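# Put the black pot upright inside the middle upper cabinet

## Task

Place the black pot standing upright on the floor of the middle upper cabinet, pushed in deep enough that the cabinet doors could close in front of it, without disturbing anything else; the task fails if the pot topples or ends up tilted.

## Robot and tools

ROBOT. A LinearBot: an omnidirectional wheeled base with a column about 1.7 m tall. A carriage rides up and down the column (lift_m) and carries two identical six-joint arms, left and right, each ending in a two-finger gripper. The arm bases sit roughly 0.57 m + lift_m above the floor, and parts of the carriage extend about 0.15 m below them. A hand reaches up to 0.78 m from its shoulder but only about 0.38 m below its arm base. The hand is about 0.16 m long and 0.1 m wide (0.14 m when open). The wrist camera sticks out 0.11 m to one side of joint 6's axis. Fingertips taper to about 0.005 m thick and 0.02 m wide. Parked joints 1 to 6 are 0, 0.05, 0.05, 1.45, 0, 0; parked, the robot is about 0.85 m wide and 0.65 m long. Cameras: carriage_camera (fixed, facing forward, tilted about 20 degrees down), left_wrist_camera and right_wrist_camera (looking past the fingertips). Images are 672x504.

FRAMES. All positions are in metres. Base frame: origin on the floor below the base centre, x forward, y left, z up. The left_hand and right_hand readings are the midpoint between each hand's finger pads in this frame; quat_wxyz rotates base axes into hand axes, where hand z runs along the fingers and hand y is the opening direction. A hand pointing straight up with joints 1, 5, 6 at 0 gives (1, 0, 0, 0). base_odometry is in the frame the base had at scene start, counts only wheel rotation (slip shows up as travel), heading in rad, left positive, -3.142 to 3.142. Heading can drift a degree or two after turns or long strafes.

move. One action per call. "base" holds exactly one relative command, an offset from where the base last reported itself: {"translate_m": d} forward positive, {"strafe_m": d} left positive (both -2 to 2 m), or {"rotate_rad": d} counter-clockwise positive (-6.3 to 6.3). "joints" is a single object of absolute targets keyed by name, covering both arms and the lift: lift_m 0 to 1 m; for each of left_ and right_: joint1_rad -2.617 to 3.054 (yaw about vertical, 0 forward, positive left), joint2_rad 0 to 3.141 (shoulder: 0 upper arm back and level, 1.57 up, 3.14 forward and level), joint3_rad 0 to 3.141 (elbow, 0 folded, 3.14 straight), joint4_rad -1.57 to 1.57 (wrist pitch, positive lifts fingertips), joint5_rad -1.57 to 1.57 (wrist yaw, positive swings fingertips RIGHT), joint6_rad -2.094 to 2.094 (roll about the fingers, positive clockwise viewed from forearm), gripper_m 0 to 0.093 (pad gap). Done tolerances: lift 0.004, j1 0.02, j2 0.105, j3 0.06, j4 0.04, j5 0.025, j6 0.02, gripper 0.004. Optional "speeds" caps top speed for this action: translate_m and strafe_m 0.02 to 0.5 m/s, rotate_rad 0.05 to 1.57 rad/s, lift_m 0.08 to 0.25 m/s (maximum is default). Optional "min_time_s" (0.1 to 8 s) sets a minimum duration for arm and gripper motions, giving straighter paths. "cameras" picks images: omitted, null or ["all"] for all, [] for none. Unknown keys make the call invalid; out-of-range values get it refused. An action is capped at 15 s and a base drive at 14 s (time_out). Omitted joints may still be pushing toward earlier targets. Example: {"base": {"translate_m": 0.3}, "joints": {"lift_m": 0.5}, "speeds": {"translate_m": 0.2}}. A call with nothing commanded just reports. If a move or wait is refused or a stop interrupts it, subsequent move, wait and finished_scene calls in the same reply are skipped.

wait: {"seconds": 0 to 10, "cameras": ...}; nothing new is commanded. zoom_image: {"camera", "region": [x0, y0, x1, y1]} in pixels from the top-left, at most 504x504, on that camera's latest image. finished_scene: {"scene": n} ends the scene irreversibly; the pot must stay in place without the robot.

RESULTS. "move" reads done, or the worst status. base_status and joint_status per motion: done (for the base, wheels turned the commanded amount even if slipping), off_target (resting short, possibly still pushing), contact_stop or time_out (target dropped, holding), not_followed (a self-collision guard withheld the arm; it may keep retrying), limit_stop_at_motor_heat. on_its_own lists uncommanded behaviour; its "held at" is a target. motor_effort is percent of max, positive toward larger values, bracket = peak; readings carry sizeable per-motor error. If lift effort keeps dropping while lowering, the hand or load is resting on something. Joint torques wrap at ±28 N m for joints 1 to 3. A gripper firmly holding reads up to 0.005 m under the object width and may say off_target; empty and closed reads 0 to 0.002. To release, command clearly wider than the reading. The "pictures" line gives image order; images may lag the state slightly.

CAUTIONS. Hand readings can be off, true hand usually lower, especially at long reach; a level arm droops 7 to 25 cm with 1 kg. Arms have no contact stop and keep pressing, then snap to target when freed. Don't let the arms hit or squeeze each other. If both arms are withheld, send one its current readings with joint 1 turned away, then the other in a later call. Base contact detection can miss arms and can be late; after a stop, drive about 0.2 m back. Never reverse under a shelf edge until the column hits. The robot tips more easily with a high carriage, extended or loaded arms, pushing, or abrupt stops; only images reveal leaning. Arms held extended heat up even while you think; MOTOR HOT appears at 75 °C and at 100 °C the arm goes limp for 30 to 60 s, so park arms between steps. Avoid dropping the pot, releasing it while moving, slamming or hard pushes. Loose objects may occasionally get nudged by outside forces. Scene time advances while you think.

Each tool is called after "Emit:" as a command line: name --argument value for each argument, lists and objects as JSON in quotes; but a table of rows of numbers goes row by row, as --pt "numbers of a row", without its own name.

## Session

Emit:
move

Scene clock: 0.00 s.
Joint torques (N m): no reading
base_odometry: x=+0.000 y=+0.000 heading=+0.000
base_status: not commanded
joint_positions: lift_m=+0.300 left_joint1_rad=+0.011 left_joint2_rad=+0.066 left_joint3_rad=+0.024 left_joint4_rad=+1.484 left_joint5_rad=+0.006 left_joint6_rad=-0.041 left_gripper_m=+0.09396 right_joint1_rad=+0.001 right_joint2_rad=+0.045 right_joint3_rad=+0.056 right_joint4_rad=+1.494 right_joint5_rad=+0.030 right_joint6_rad=+0.014 right_gripper_m=+0.09396
joint_status: not commanded
motor_effort: lift_m=+23 drive_wheels=-3
left_hand: x=+0.2581 y=+0.3029 z=+1.2986 quat_wxyz=(+0.998, +0.001, +0.064, -0.015) (m; base frame)
right_hand: x=+0.2395 y=-0.3086 z=+1.3076 quat_wxyz=(+0.999, +0.015, +0.033, +0.007) (m; base frame)
pictures: carriage_camera, left_wrist_camera, right_wrist_camera

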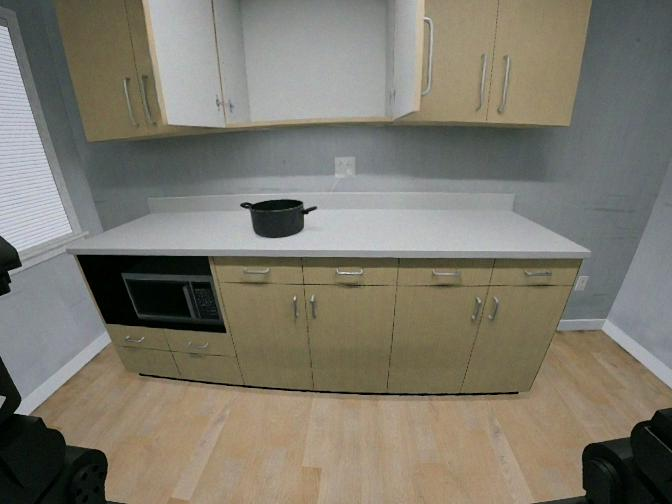

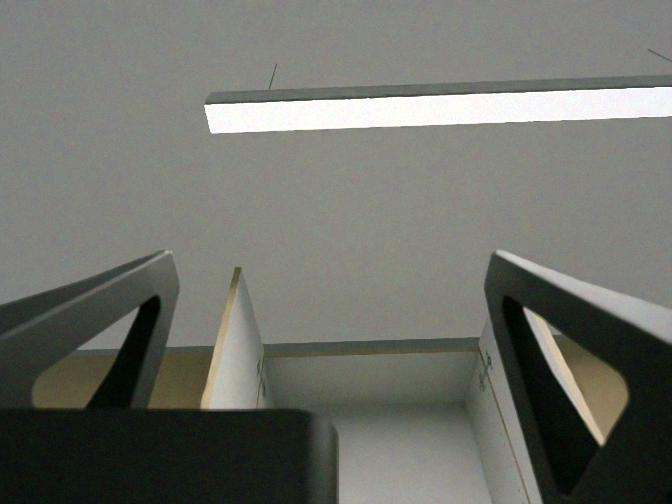

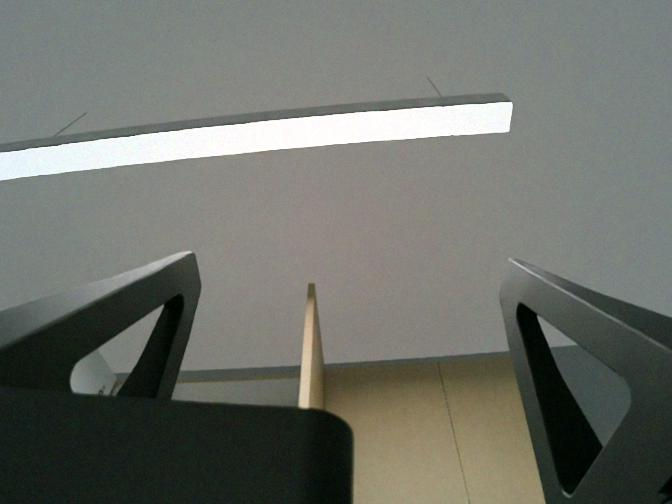

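Emit:
zoom_image --camera "carriage_camera" --region '[200, 160, 360, 280]'

Emit:
zoom_image --camera "carriage_camera" --region '[120, 0, 460, 255]'

Scaled by 3.150 from the camera's 672x504 image, which has a finer 960x720 frame.

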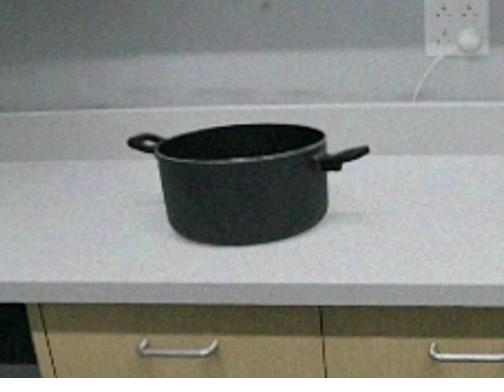

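Scaled by 1.482 from the camera's 672x504 image, which has a finer 960x720 frame.

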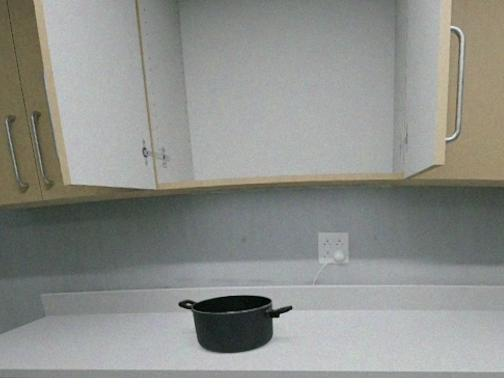

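Emit:
move --joints '{"lift_m": 0.6}' --cameras '["carriage_camera"]'

Scene clock: 12.27 s.
Joint torques (N m): left_arm=[-0.01 4.46 5.49 -0.17 0.03 0.03] | right_arm=[-0.06 4.75 5.11 -0.37 -0.04 0.01]
move: done
base_odometry: x=+0.000 y=+0.000 heading=+0.000
base_status: not commanded
joint_positions: lift_m=+0.600 left_joint1_rad=+0.011 left_joint2_rad=+0.066 left_joint3_rad=+0.024 left_joint4_rad=+1.484 left_joint5_rad=+0.006 left_joint6_rad=-0.041 left_gripper_m=+0.09396 right_joint1_rad=+0.001 right_joint2_rad=+0.045 right_joint3_rad=+0.056 right_joint4_rad=+1.494 right_joint5_rad=+0.030 right_joint6_rad=+0.014 right_gripper_m=+0.09396
joint_status: all done
motor_effort: lift_m=+23(28) drive_wheels=-2(3)
left_hand: x=+0.2581 y=+0.3029 z=+1.5985 quat_wxyz=(+0.998, +0.001, +0.064, -0.015) (m; base frame)
right_hand: x=+0.2395 y=-0.3086 z=+1.6075 quat_wxyz=(+0.999, +0.015, +0.033, +0.007) (m; base frame)
pictures: carriage_camera

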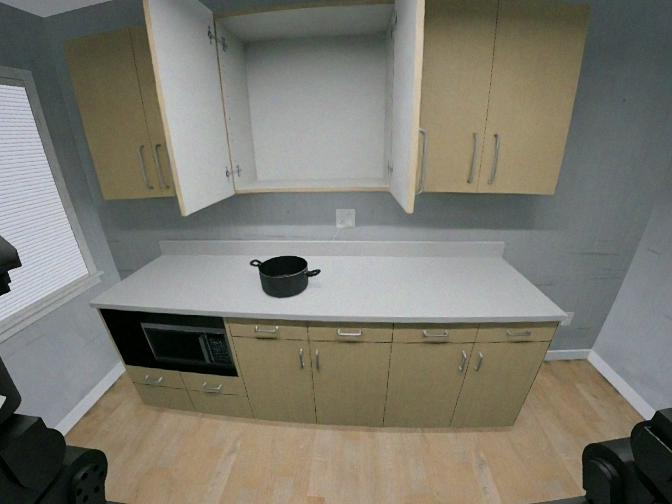

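Emit:
zoom_image --camera "carriage_camera" --region '[306, 160, 366, 340]'

Emit:
zoom_image --camera "carriage_camera" --region '[240, 240, 330, 310]'

Emit:
zoom_image --camera "carriage_camera" --region '[200, 0, 440, 220]'

Scaled by 2.800 from the camera's 672x504 image, which has a finer 960x720 frame.

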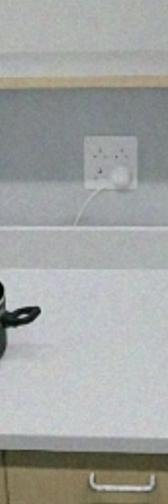

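Scaled by 5.600 from the camera's 672x504 image, which has a finer 960x720 frame.

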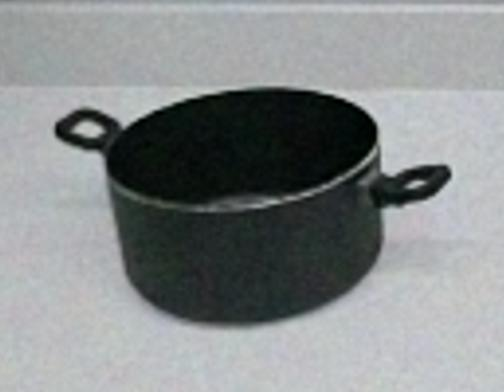

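Scaled by 2.100 from the camera's 672x504 image, which has a finer 960x720 frame.

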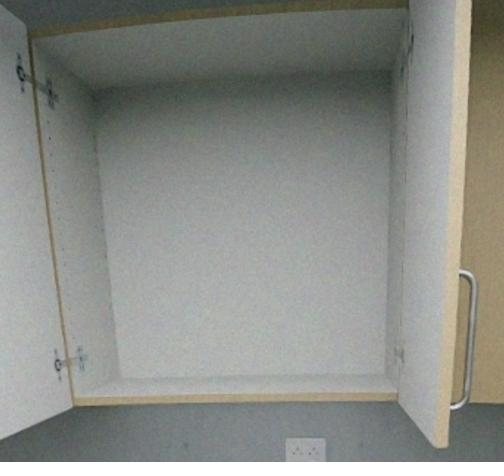

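Emit:
move --base '{"strafe_m": 0.249}' --joints '{"lift_m": 0.45}' --cameras '["carriage_camera"]'

Scene clock: 31.47 s.
Joint torques (N m): left_arm=[-0.03 4.4 5.46 -0.16 0.02 0.04] | right_arm=[-0.09 4.75 5.11 -0.4 -0.04 -0.02]
move: done
base_odometry: x=+0.000 y=+0.249 heading=+0.000
base_status: done
joint_positions: lift_m=+0.450 left_joint1_rad=+0.011 left_joint2_rad=+0.066 left_joint3_rad=+0.024 left_joint4_rad=+1.484 left_joint5_rad=+0.005 left_joint6_rad=-0.041 left_gripper_m=+0.09396 right_joint1_rad=+0.000 right_joint2_rad=+0.045 right_joint3_rad=+0.056 right_joint4_rad=+1.494 right_joint5_rad=+0.030 right_joint6_rad=+0.014 right_gripper_m=+0.09396
joint_status: all done
motor_effort: lift_m=+21(22) drive_wheels=-1(10)
left_hand: x=+0.2581 y=+0.3030 z=+1.4488 quat_wxyz=(+0.998, +0.001, +0.064, -0.015) (m; base frame)
right_hand: x=+0.2395 y=-0.3086 z=+1.4578 quat_wxyz=(+0.999, +0.015, +0.033, +0.007) (m; base frame)
pictures: carriage_camera

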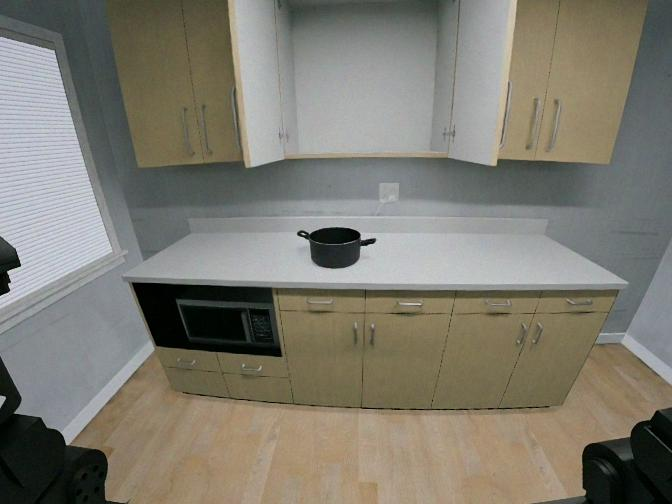

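Emit:
move --joints '{"left_joint1_rad": -0.309, "left_joint2_rad": 2.407, "left_joint3_rad": 1.400, "left_joint4_rad": 1.007, "left_joint5_rad": -0.309, "left_joint6_rad": -1.571, "right_joint1_rad": 0.309, "right_joint2_rad": 2.407, "right_joint3_rad": 1.400, "right_joint4_rad": 1.007, "right_joint5_rad": 0.309, "right_joint6_rad": 1.571}' --min_time_s 3

Scene clock: 35.53 s.
Joint torques (N m): left_arm=[-0.5 -14.72 7.73 2.41 -0.1 -0.03] | right_arm=[0.18 -13.79 7.61 1.96 0.18 0.05]
move: done
base_odometry: x=+0.000 y=+0.249 heading=+0.000
base_status: not commanded
joint_positions: lift_m=+0.450 left_joint1_rad=-0.304 left_joint2_rad=+2.405 left_joint3_rad=+1.374 left_joint4_rad=+1.004 left_joint5_rad=-0.295 left_joint6_rad=-1.559 left_gripper_m=+0.09398 right_joint1_rad=+0.305 right_joint2_rad=+2.404 right_joint3_rad=+1.372 right_joint4_rad=+1.005 right_joint5_rad=+0.294 right_joint6_rad=+1.557 right_gripper_m=+0.09396
joint_status: all done
motor_effort: lift_m=+21(21) drive_wheels=-4(5)
left_hand: x=+0.8401 y=+0.1620 z=+1.1298 quat_wxyz=(+0.496, -0.499, +0.513, -0.491) (m; base frame)
right_hand: x=+0.8394 y=-0.1613 z=+1.1292 quat_wxyz=(+0.496, +0.498, +0.515, +0.491) (m; base frame)
pictures: carriage_camera, left_wrist_camera, right_wrist_camera

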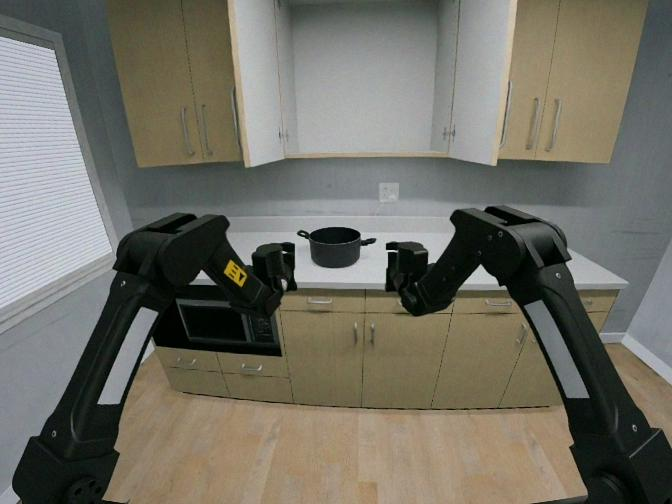

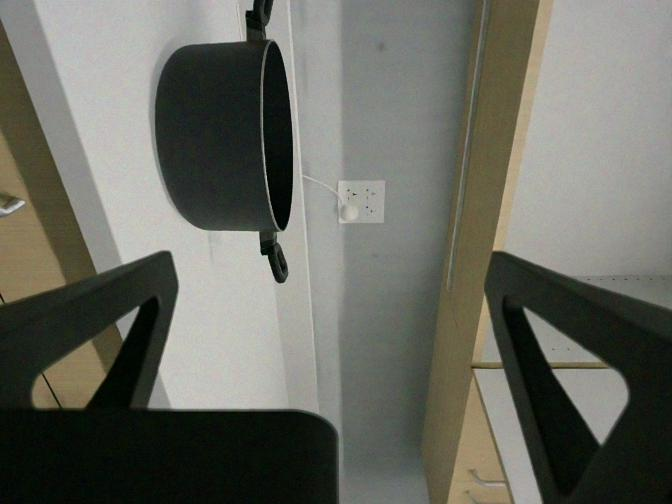

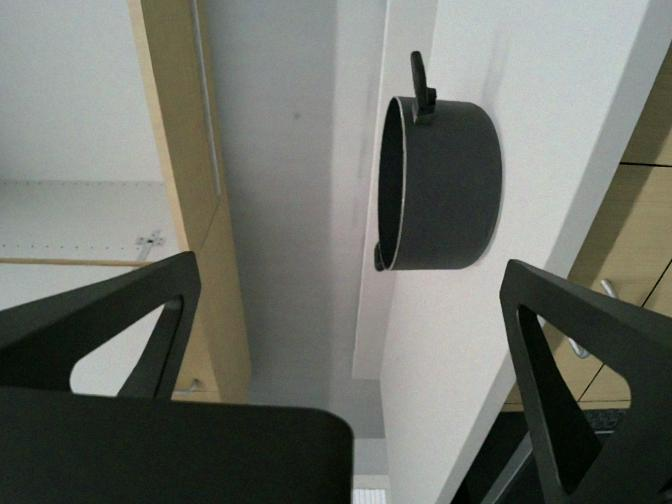

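Emit:
zoom_image --camera "carriage_camera" --region '[240, 210, 430, 310]'

Scaled by 2.653 from the camera's 672x504 image, which has a finer 960x720 frame.

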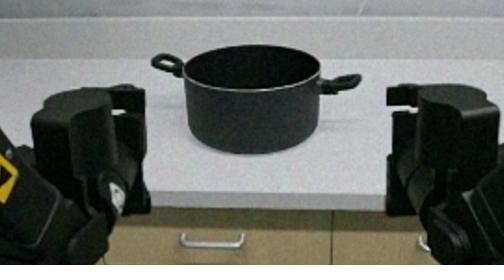

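Emit:
move --base '{"translate_m": 0.2}' --speeds '{"translate_m": 0.25}'

Scene clock: 39.23 s.
Joint torques (N m): left_arm=[-0.53 -14.8 7.69 2.41 -0.06 0] | right_arm=[0.16 -13.83 7.49 2 0.15 0.04]
move: done
base_odometry: x=+0.200 y=+0.249 heading=+0.001
base_status: done
joint_positions: lift_m=+0.450 left_joint1_rad=-0.304 left_joint2_rad=+2.405 left_joint3_rad=+1.375 left_joint4_rad=+1.002 left_joint5_rad=-0.298 left_joint6_rad=-1.561 left_gripper_m=+0.09398 right_joint1_rad=+0.306 right_joint2_rad=+2.405 right_joint3_rad=+1.372 right_joint4_rad=+1.003 right_joint5_rad=+0.296 right_joint6_rad=+1.559 right_gripper_m=+0.09396
joint_status: not commanded
motor_effort: lift_m=+21(21) drive_wheels=-6(13)
left_hand: x=+0.8402 y=+0.1625 z=+1.1297 quat_wxyz=(+0.496, -0.500, +0.513, -0.490) (m; base frame)
right_hand: x=+0.8394 y=-0.1614 z=+1.1286 quat_wxyz=(+0.496, +0.499, +0.515, +0.490) (m; base frame)
pictures: carriage_camera, left_wrist_camera, right_wrist_camera

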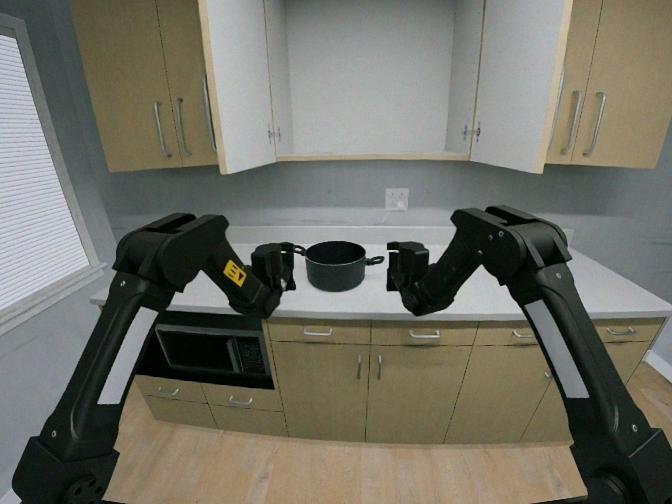

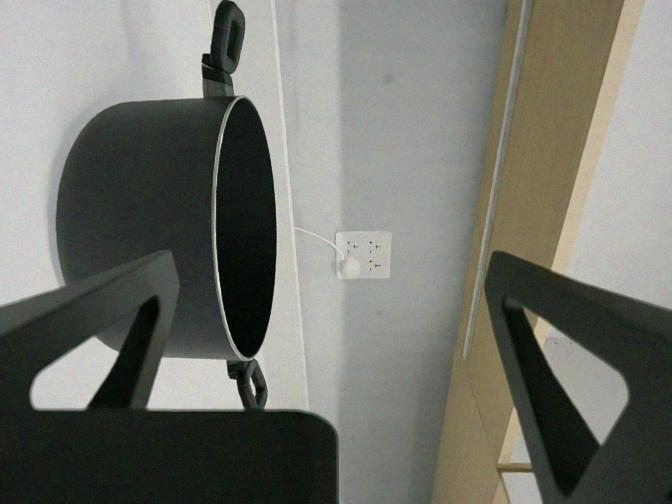

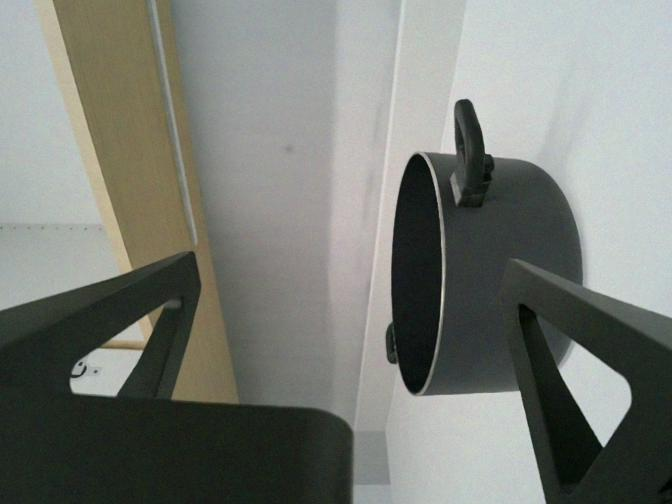

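Emit:
zoom_image --camera "carriage_camera" --region '[250, 230, 430, 360]'

Emit:
zoom_image --camera "carriage_camera" --region '[210, 130, 560, 230]'

Scaled by 2.800 from the camera's 672x504 image, which has a finer 960x720 frame.

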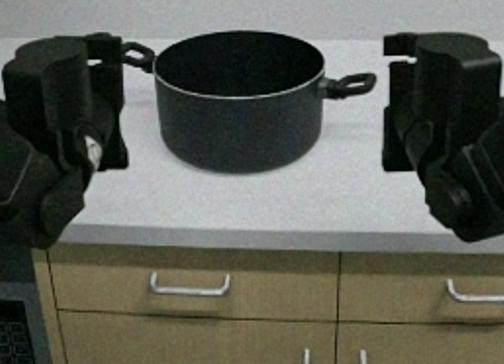

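Scaled by 1.440 from the camera's 672x504 image, which has a finer 960x720 frame.

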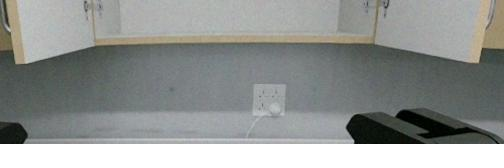

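Emit:
zoom_image --camera "carriage_camera" --region '[240, 230, 310, 300]'

Emit:
zoom_image --camera "carriage_camera" --region '[370, 230, 440, 300]'

Scaled by 7.200 from the camera's 672x504 image, which has a finer 960x720 frame.

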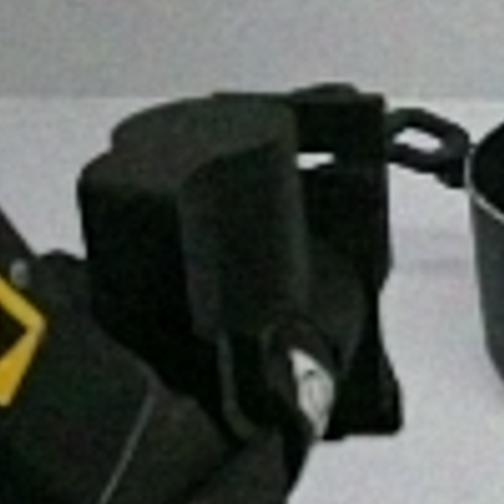

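Scaled by 7.200 from the camera's 672x504 image, which has a finer 960x720 frame.

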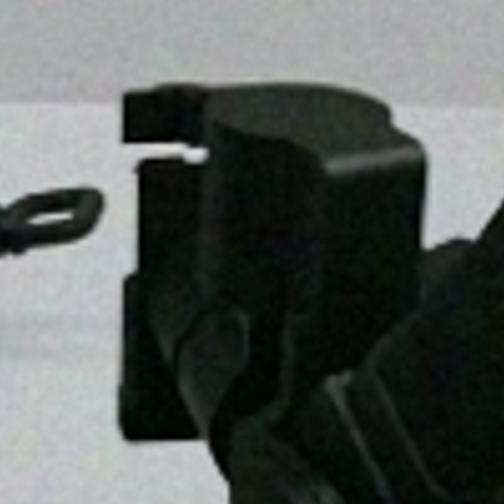

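Emit:
move --base '{"strafe_m": 0.015}' --joints '{"lift_m": 0.39, "left_joint1_rad": -0.288, "left_joint2_rad": 2.535, "left_joint3_rad": 1.668, "left_joint4_rad": 0.867, "left_joint5_rad": -0.288, "left_joint6_rad": -1.571, "right_joint1_rad": 0.349, "right_joint2_rad": 2.301, "right_joint3_rad": 1.178, "right_joint4_rad": 1.123, "right_joint5_rad": 0.349, "right_joint6_rad": 1.571}' --min_time_s 1.5

Scene clock: 64.30 s.
Joint torques (N m): left_arm=[0.47 -15.68 8.43 2.33 0.14 0] | right_arm=[0.32 -17.31 4.36 2.14 0.19 0.02]
move: done
base_odometry: x=+0.200 y=+0.264 heading=+0.000
base_status: done
joint_positions: lift_m=+0.390 left_joint1_rad=-0.294 left_joint2_rad=+2.528 left_joint3_rad=+1.640 left_joint4_rad=+0.869 left_joint5_rad=-0.299 left_joint6_rad=-1.562 left_gripper_m=+0.09398 right_joint1_rad=+0.344 right_joint2_rad=+2.344 right_joint3_rad=+1.186 right_joint4_rad=+1.104 right_joint5_rad=+0.334 right_joint6_rad=+1.560 right_gripper_m=+0.09396
joint_status: all done
motor_effort: lift_m=+21(22) drive_wheels=+2(8)
left_hand: x=+0.8836 y=+0.1563 z=+1.0732 quat_wxyz=(+0.500, -0.502, +0.507, -0.491) (m; base frame)
right_hand: x=+0.8006 y=-0.1564 z=+1.0533 quat_wxyz=(+0.492, +0.503, +0.523, +0.482) (m; base frame)
pictures: carriage_camera, left_wrist_camera, right_wrist_camera

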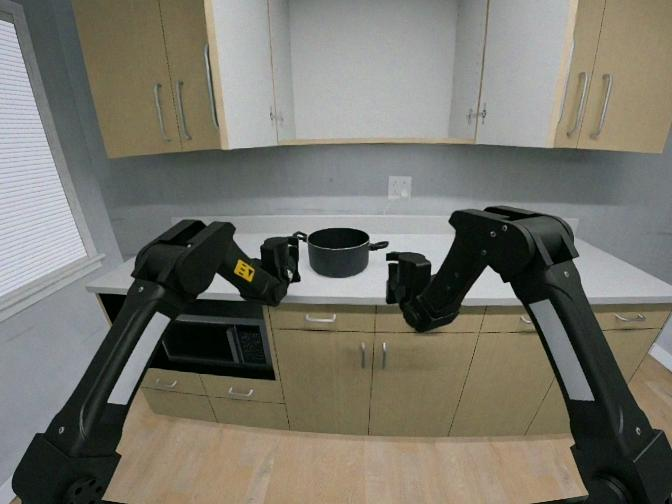

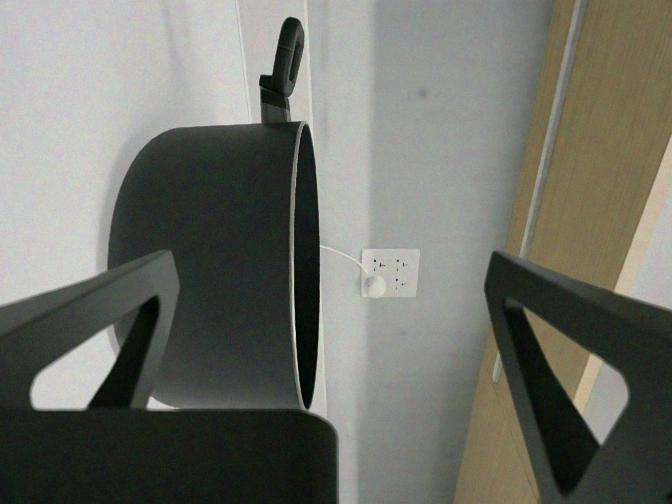

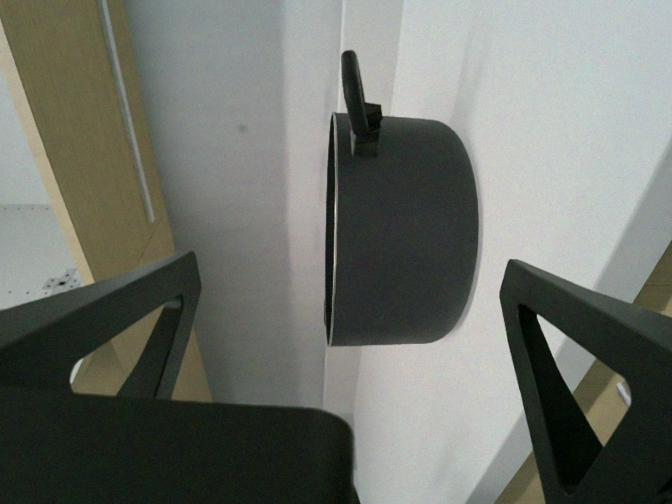

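Emit:
move --joints '{"lift_m": 0.375, "left_joint2_rad": 2.551, "left_joint4_rad": 0.902, "right_joint4_rad": 1.177}' --min_time_s 1.0

Emit:
zoom_image --camera "carriage_camera" --region '[250, 210, 430, 340]'

Scene clock: 72.13 s.
Joint torques (N m): left_arm=[0.51 -15.86 7.64 2.69 0.14 0] | right_arm=[0.29 -16.12 4.7 2.11 0.14 0.02]
move: done
base_odometry: x=+0.200 y=+0.264 heading=+0.000
base_status: not commanded
joint_positions: lift_m=+0.375 left_joint1_rad=-0.294 left_joint2_rad=+2.544 left_joint3_rad=+1.648 left_joint4_rad=+0.871 left_joint5_rad=-0.299 left_joint6_rad=-1.562 left_gripper_m=+0.09398 right_joint1_rad=+0.344 right_joint2_rad=+2.332 right_joint3_rad=+1.180 right_joint4_rad=+1.158 right_joint5_rad=+0.335 right_joint6_rad=+1.560 right_gripper_m=+0.09396
joint_status: all done
motor_effort: lift_m=+21(21) drive_wheels=+1(6)
left_hand: x=+0.8847 y=+0.1559 z=+1.0516 quat_wxyz=(+0.499, -0.503, +0.509, -0.489) (m; base frame)
right_hand: x=+0.8000 y=-0.1568 z=+1.0560 quat_wxyz=(+0.501, +0.494, +0.503, +0.501) (m; base frame)
pictures: carriage_camera, left_wrist_camera, right_wrist_camera

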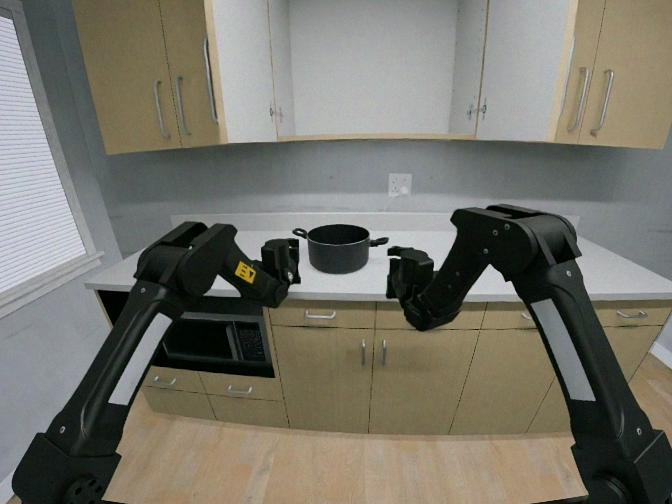

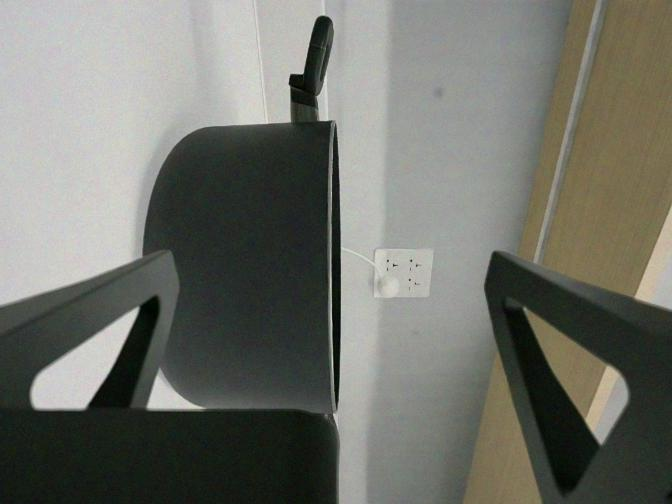

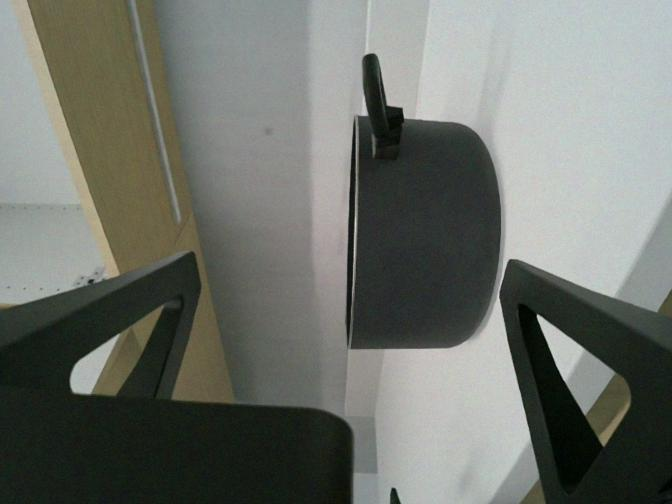

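Scaled by 2.800 from the camera's 672x504 image, which has a finer 960x720 frame.

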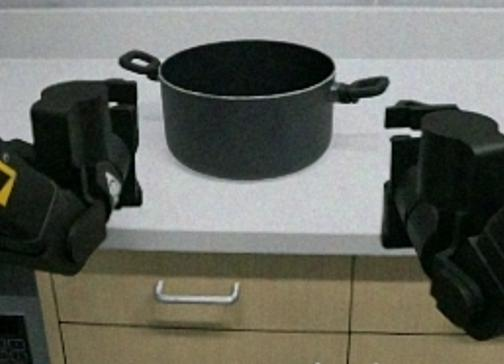

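Emit:
move --base '{"translate_m": 0.15}' --joints '{"lift_m": 0.355, "left_joint1_rad": -0.268, "left_joint5_rad": -0.275}' --speeds '{"translate_m": 0.2}' --min_time_s 0.8

Emit:
zoom_image --camera "carriage_camera" --region '[240, 200, 440, 340]'

Scene clock: 76.77 s.
Joint torques (N m): left_arm=[0.25 -17.47 7.32 2.54 0.14 0.01] | right_arm=[0.14 -15.27 4.93 2.07 0.15 0.02]
move: done
base_odometry: x=+0.350 y=+0.265 heading=+0.001
base_status: done
joint_positions: lift_m=+0.355 left_joint1_rad=-0.272 left_joint2_rad=+2.561 left_joint3_rad=+1.651 left_joint4_rad=+0.884 left_joint5_rad=-0.286 left_joint6_rad=-1.562 left_gripper_m=+0.09398 right_joint1_rad=+0.346 right_joint2_rad=+2.325 right_joint3_rad=+1.177 right_joint4_rad=+1.165 right_joint5_rad=+0.336 right_joint6_rad=+1.561 right_gripper_m=+0.09396
joint_status: all done
motor_effort: lift_m=+21(22) drive_wheels=+1(13)
left_hand: x=+0.8881 y=+0.1686 z=+1.0247 quat_wxyz=(+0.501, -0.506, +0.507, -0.486) (m; base frame)
right_hand: x=+0.7991 y=-0.1559 z=+1.0404 quat_wxyz=(+0.503, +0.492, +0.500, +0.505) (m; base frame)
pictures: carriage_camera, left_wrist_camera, right_wrist_camera

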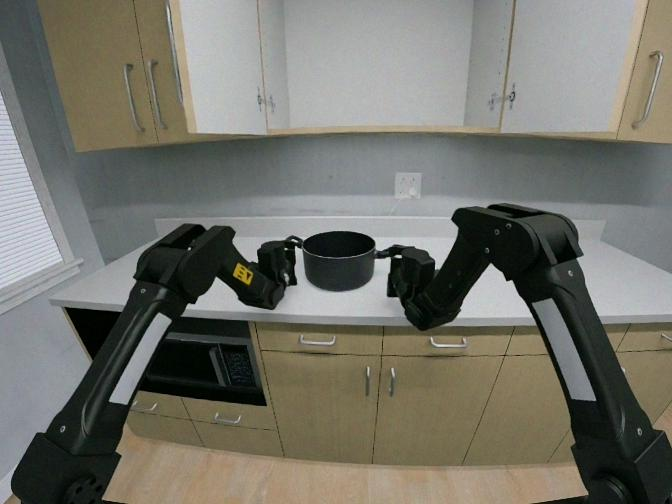

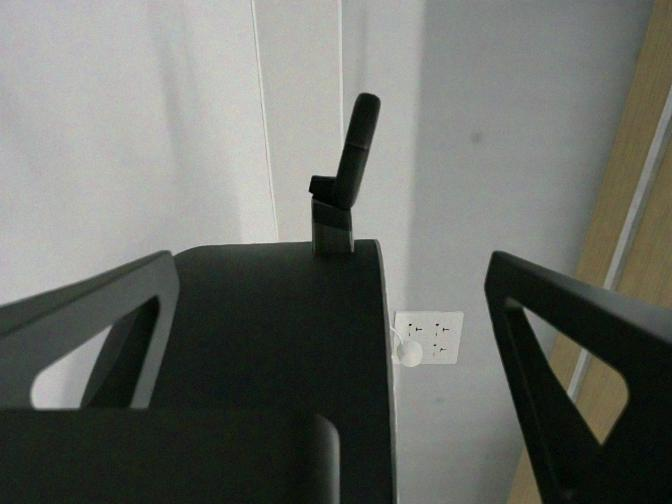

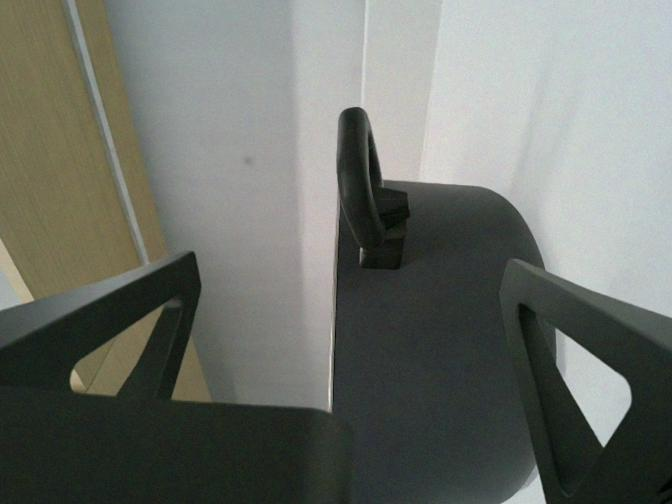

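Scaled by 2.520 from the camera's 672x504 image, which has a finer 960x720 frame.

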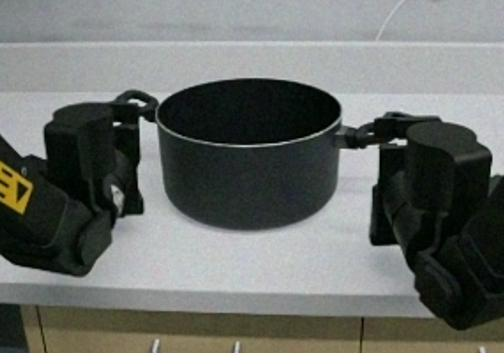

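Emit:
move --joints '{"lift_m": 0.351, "left_joint2_rad": 2.525, "left_joint4_rad": 0.915, "right_joint4_rad": 1.158}' --min_time_s 0.8

Scene clock: 79.83 s.
Joint torques (N m): left_arm=[0.18 -20.27 7.32 2.67 0.14 0.01] | right_arm=[0.16 -15.45 4.92 1.9 0.15 0.03]
move: done
base_odometry: x=+0.350 y=+0.265 heading=+0.001
base_status: not commanded
joint_positions: lift_m=+0.351 left_joint1_rad=-0.272 left_joint2_rad=+2.563 left_joint3_rad=+1.651 left_joint4_rad=+0.888 left_joint5_rad=-0.286 left_joint6_rad=-1.562 left_gripper_m=+0.09398 right_joint1_rad=+0.346 right_joint2_rad=+2.325 right_joint3_rad=+1.177 right_joint4_rad=+1.159 right_joint5_rad=+0.336 right_joint6_rad=+1.561 right_gripper_m=+0.09396
joint_status: all done
motor_effort: lift_m=+21(21) drive_wheels=+1(7)
left_hand: x=+0.8881 y=+0.1686 z=+1.0206 quat_wxyz=(+0.502, -0.506, +0.506, -0.487) (m; base frame)
right_hand: x=+0.7991 y=-0.1559 z=+1.0354 quat_wxyz=(+0.502, +0.493, +0.501, +0.504) (m; base frame)
pictures: carriage_camera, left_wrist_camera, right_wrist_camera

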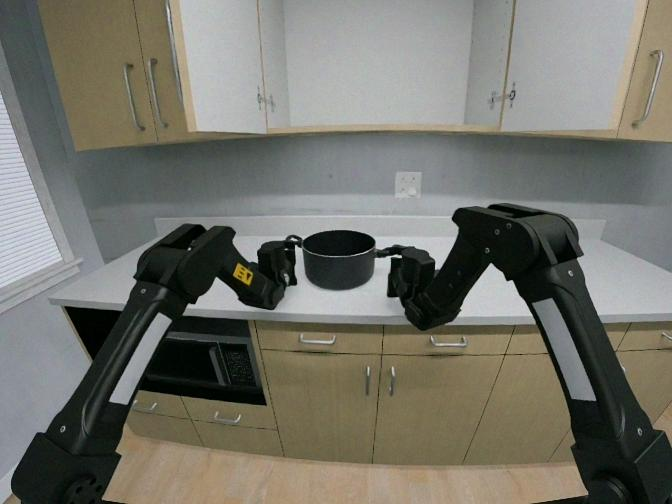

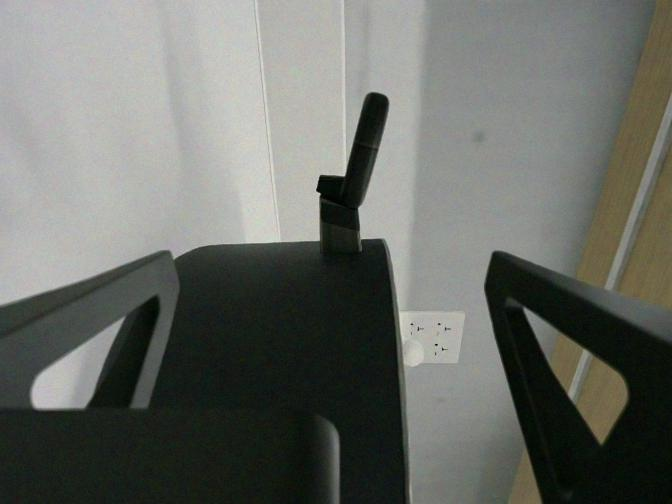

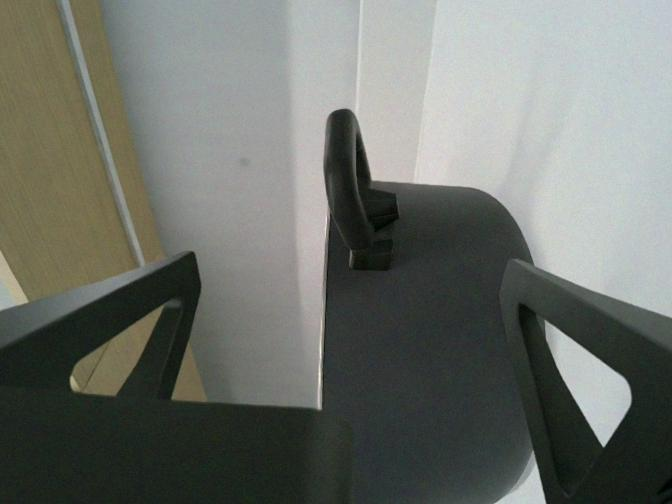

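Emit:
move --joints '{"lift_m": 0.347, "left_joint2_rad": 2.505, "left_joint4_rad": 0.93}' --min_time_s 0.6

Scene clock: 81.57 s.
Joint torques (N m): left_arm=[0.24 -22.3 7.42 2.67 0.15 -0.01] | right_arm=[0.08 -15.23 4.97 2.01 0.13 0.01]
move: done
base_odometry: x=+0.350 y=+0.265 heading=+0.001
base_status: not commanded
joint_positions: lift_m=+0.347 left_joint1_rad=-0.272 left_joint2_rad=+2.562 left_joint3_rad=+1.651 left_joint4_rad=+0.902 left_joint5_rad=-0.286 left_joint6_rad=-1.562 left_gripper_m=+0.09398 right_joint1_rad=+0.346 right_joint2_rad=+2.324 right_joint3_rad=+1.177 right_joint4_rad=+1.150 right_joint5_rad=+0.336 right_joint6_rad=+1.561 right_gripper_m=+0.09396
joint_status: all done
motor_effort: lift_m=+21(21) drive_wheels=-6(6)
left_hand: x=+0.8882 y=+0.1685 z=+1.0205 quat_wxyz=(+0.504, -0.503, +0.501, -0.491) (m; base frame)
right_hand: x=+0.7992 y=-0.1559 z=+1.0297 quat_wxyz=(+0.501, +0.494, +0.504, +0.501) (m; base frame)
pictures: carriage_camera, left_wrist_camera, right_wrist_camera

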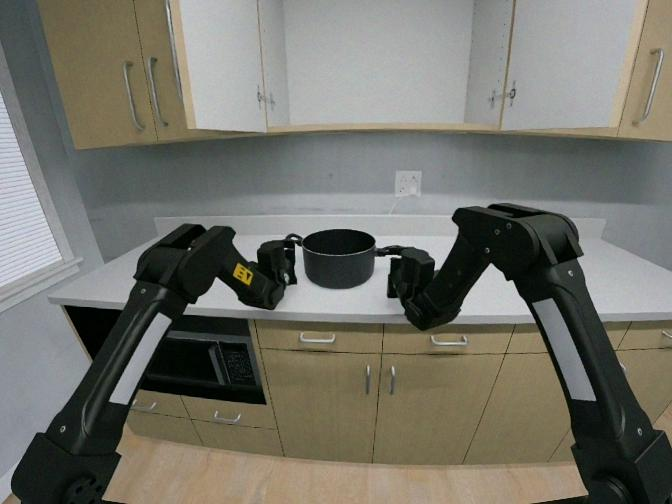

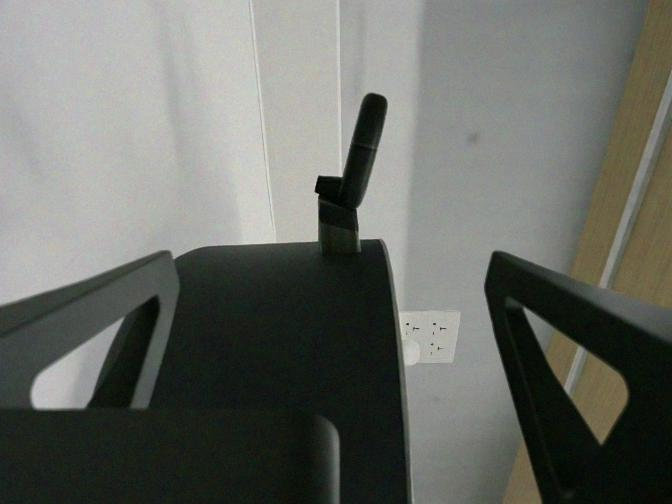

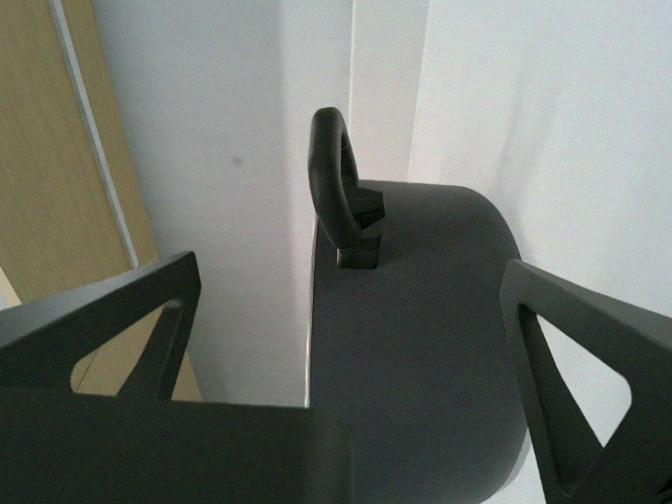

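Emit:
move --joints '{"lift_m": 0.352, "left_joint2_rad": 2.475}' --min_time_s 0.6 --cameras '["left_wrist_camera"]'

Scene clock: 89.13 s.
Joint torques (N m): left_arm=[0.36 -22.6 7.47 2.61 0.16 0.03] | right_arm=[0.13 -15.04 4.94 1.98 0.14 0.02]
move: done
base_odometry: x=+0.350 y=+0.265 heading=+0.001
base_status: not commanded
joint_positions: lift_m=+0.352 left_joint1_rad=-0.272 left_joint2_rad=+2.536 left_joint3_rad=+1.651 left_joint4_rad=+0.907 left_joint5_rad=-0.285 left_joint6_rad=-1.562 left_gripper_m=+0.09398 right_joint1_rad=+0.346 right_joint2_rad=+2.322 right_joint3_rad=+1.177 right_joint4_rad=+1.152 right_joint5_rad=+0.336 right_joint6_rad=+1.561 right_gripper_m=+0.09396
joint_status: all done
motor_effort: lift_m=+24(28) drive_wheels=+1(6)
left_hand: x=+0.8883 y=+0.1683 z=+1.0435 quat_wxyz=(+0.509, -0.497, +0.492, -0.501) (m; base frame)
right_hand: x=+0.7992 y=-0.1559 z=+1.0357 quat_wxyz=(+0.501, +0.494, +0.503, +0.502) (m; base frame)
pictures: left_wrist_camera

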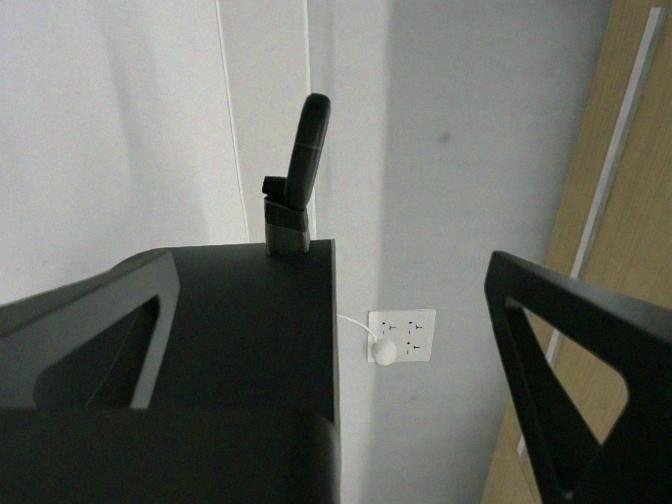

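Emit:
move --joints '{"left_joint4_rad": 0.90}' --min_time_s 0.5 --cameras '["left_wrist_camera", "right_wrist_camera"]'

Scene clock: 91.10 s.
Joint torques (N m): left_arm=[0.29 -22.54 7.46 2.33 0.13 0.01] | right_arm=[0.18 -14.99 4.97 2 0.13 0.02]
move: done
base_odometry: x=+0.350 y=+0.265 heading=+0.001
base_status: not commanded
joint_positions: lift_m=+0.352 left_joint1_rad=-0.272 left_joint2_rad=+2.536 left_joint3_rad=+1.651 left_joint4_rad=+0.902 left_joint5_rad=-0.285 left_joint6_rad=-1.562 left_gripper_m=+0.09398 right_joint1_rad=+0.346 right_joint2_rad=+2.322 right_joint3_rad=+1.177 right_joint4_rad=+1.152 right_joint5_rad=+0.336 right_joint6_rad=+1.561 right_gripper_m=+0.09396
joint_status: all done
motor_effort: lift_m=+24(24) drive_wheels=+1(2)
left_hand: x=+0.8883 y=+0.1683 z=+1.0424 quat_wxyz=(+0.509, -0.498, +0.493, -0.500) (m; base frame)
right_hand: x=+0.7992 y=-0.1559 z=+1.0357 quat_wxyz=(+0.501, +0.494, +0.503, +0.502) (m; base frame)
pictures: left_wrist_camera, right_wrist_camera

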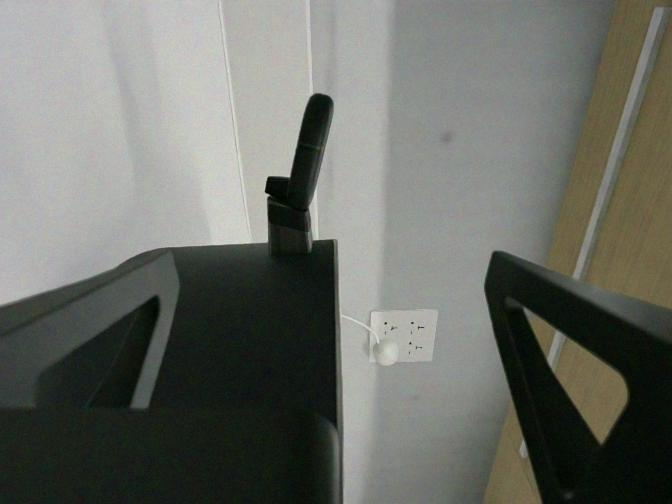

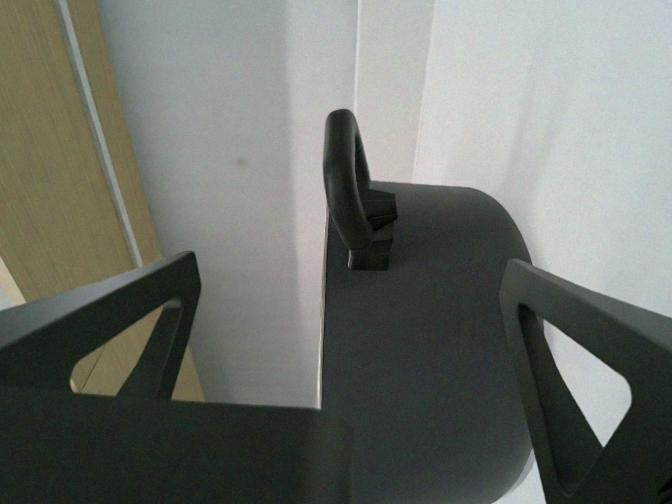

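Emit:
move --base '{"translate_m": 0.10}' --joints '{"left_joint4_rad": 0.87}' --speeds '{"translate_m": 0.15}' --min_time_s 0.5

Emit:
zoom_image --camera "carriage_camera" --region '[240, 200, 440, 340]'

Scene clock: 93.60 s.
Joint torques (N m): left_arm=[0.2 -22.52 7.46 2.38 0.14 -0.01] | right_arm=[0.05 -15.12 4.98 1.98 0.14 0.01]
move: done
base_odometry: x=+0.450 y=+0.265 heading=+0.002
base_status: done
joint_positions: lift_m=+0.352 left_joint1_rad=-0.270 left_joint2_rad=+2.535 left_joint3_rad=+1.651 left_joint4_rad=+0.869 left_joint5_rad=-0.285 left_joint6_rad=-1.562 left_gripper_m=+0.09398 right_joint1_rad=+0.347 right_joint2_rad=+2.322 right_joint3_rad=+1.177 right_joint4_rad=+1.152 right_joint5_rad=+0.337 right_joint6_rad=+1.561 right_gripper_m=+0.09396
joint_status: all done
motor_effort: lift_m=+24(24) drive_wheels=-6(11)
left_hand: x=+0.8885 y=+0.1691 z=+1.0348 quat_wxyz=(+0.503, -0.504, +0.503, -0.489) (m; base frame)
right_hand: x=+0.7991 y=-0.1556 z=+1.0357 quat_wxyz=(+0.501, +0.494, +0.503, +0.502) (m; base frame)
pictures: carriage_camera, left_wrist_camera, right_wrist_camera

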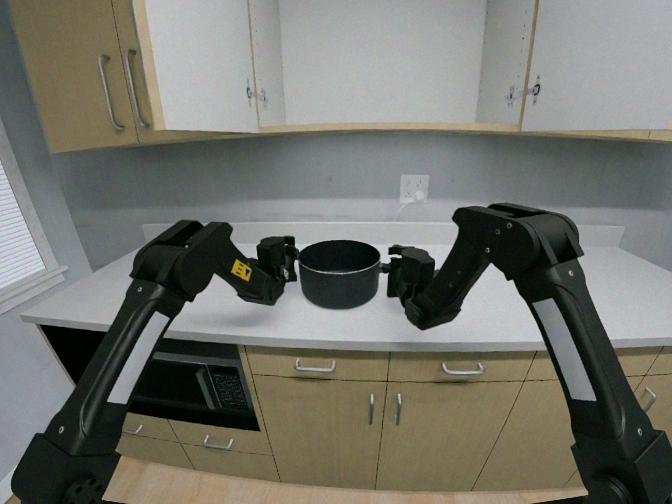

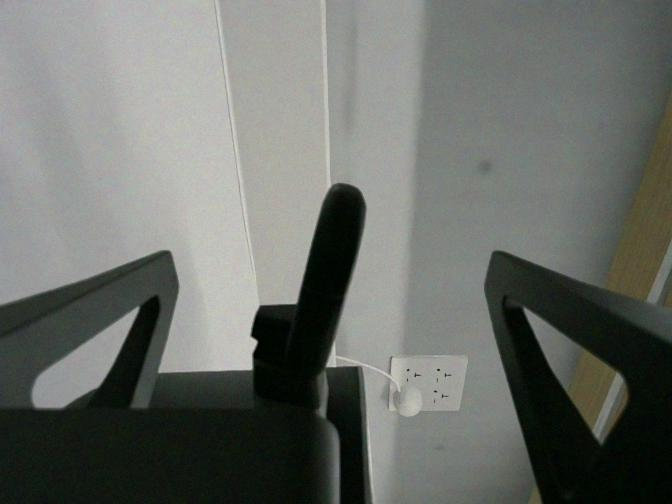

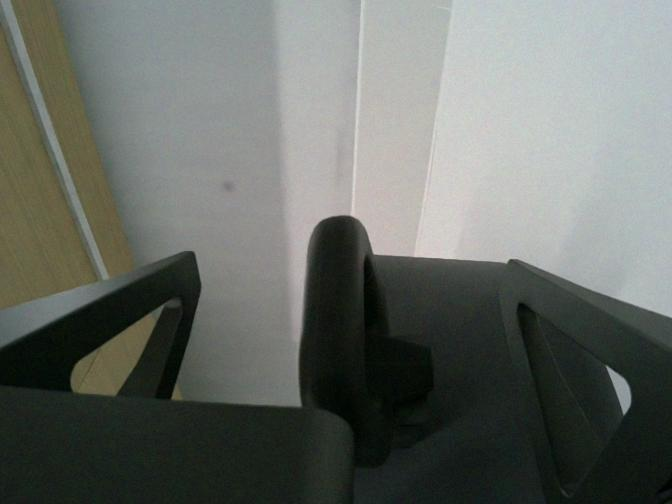

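Scaled by 2.520 from the camera's 672x504 image, which has a finer 960x720 frame.

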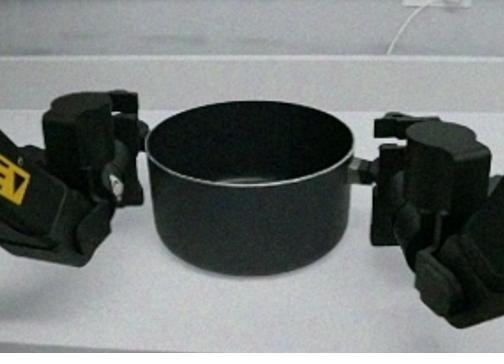

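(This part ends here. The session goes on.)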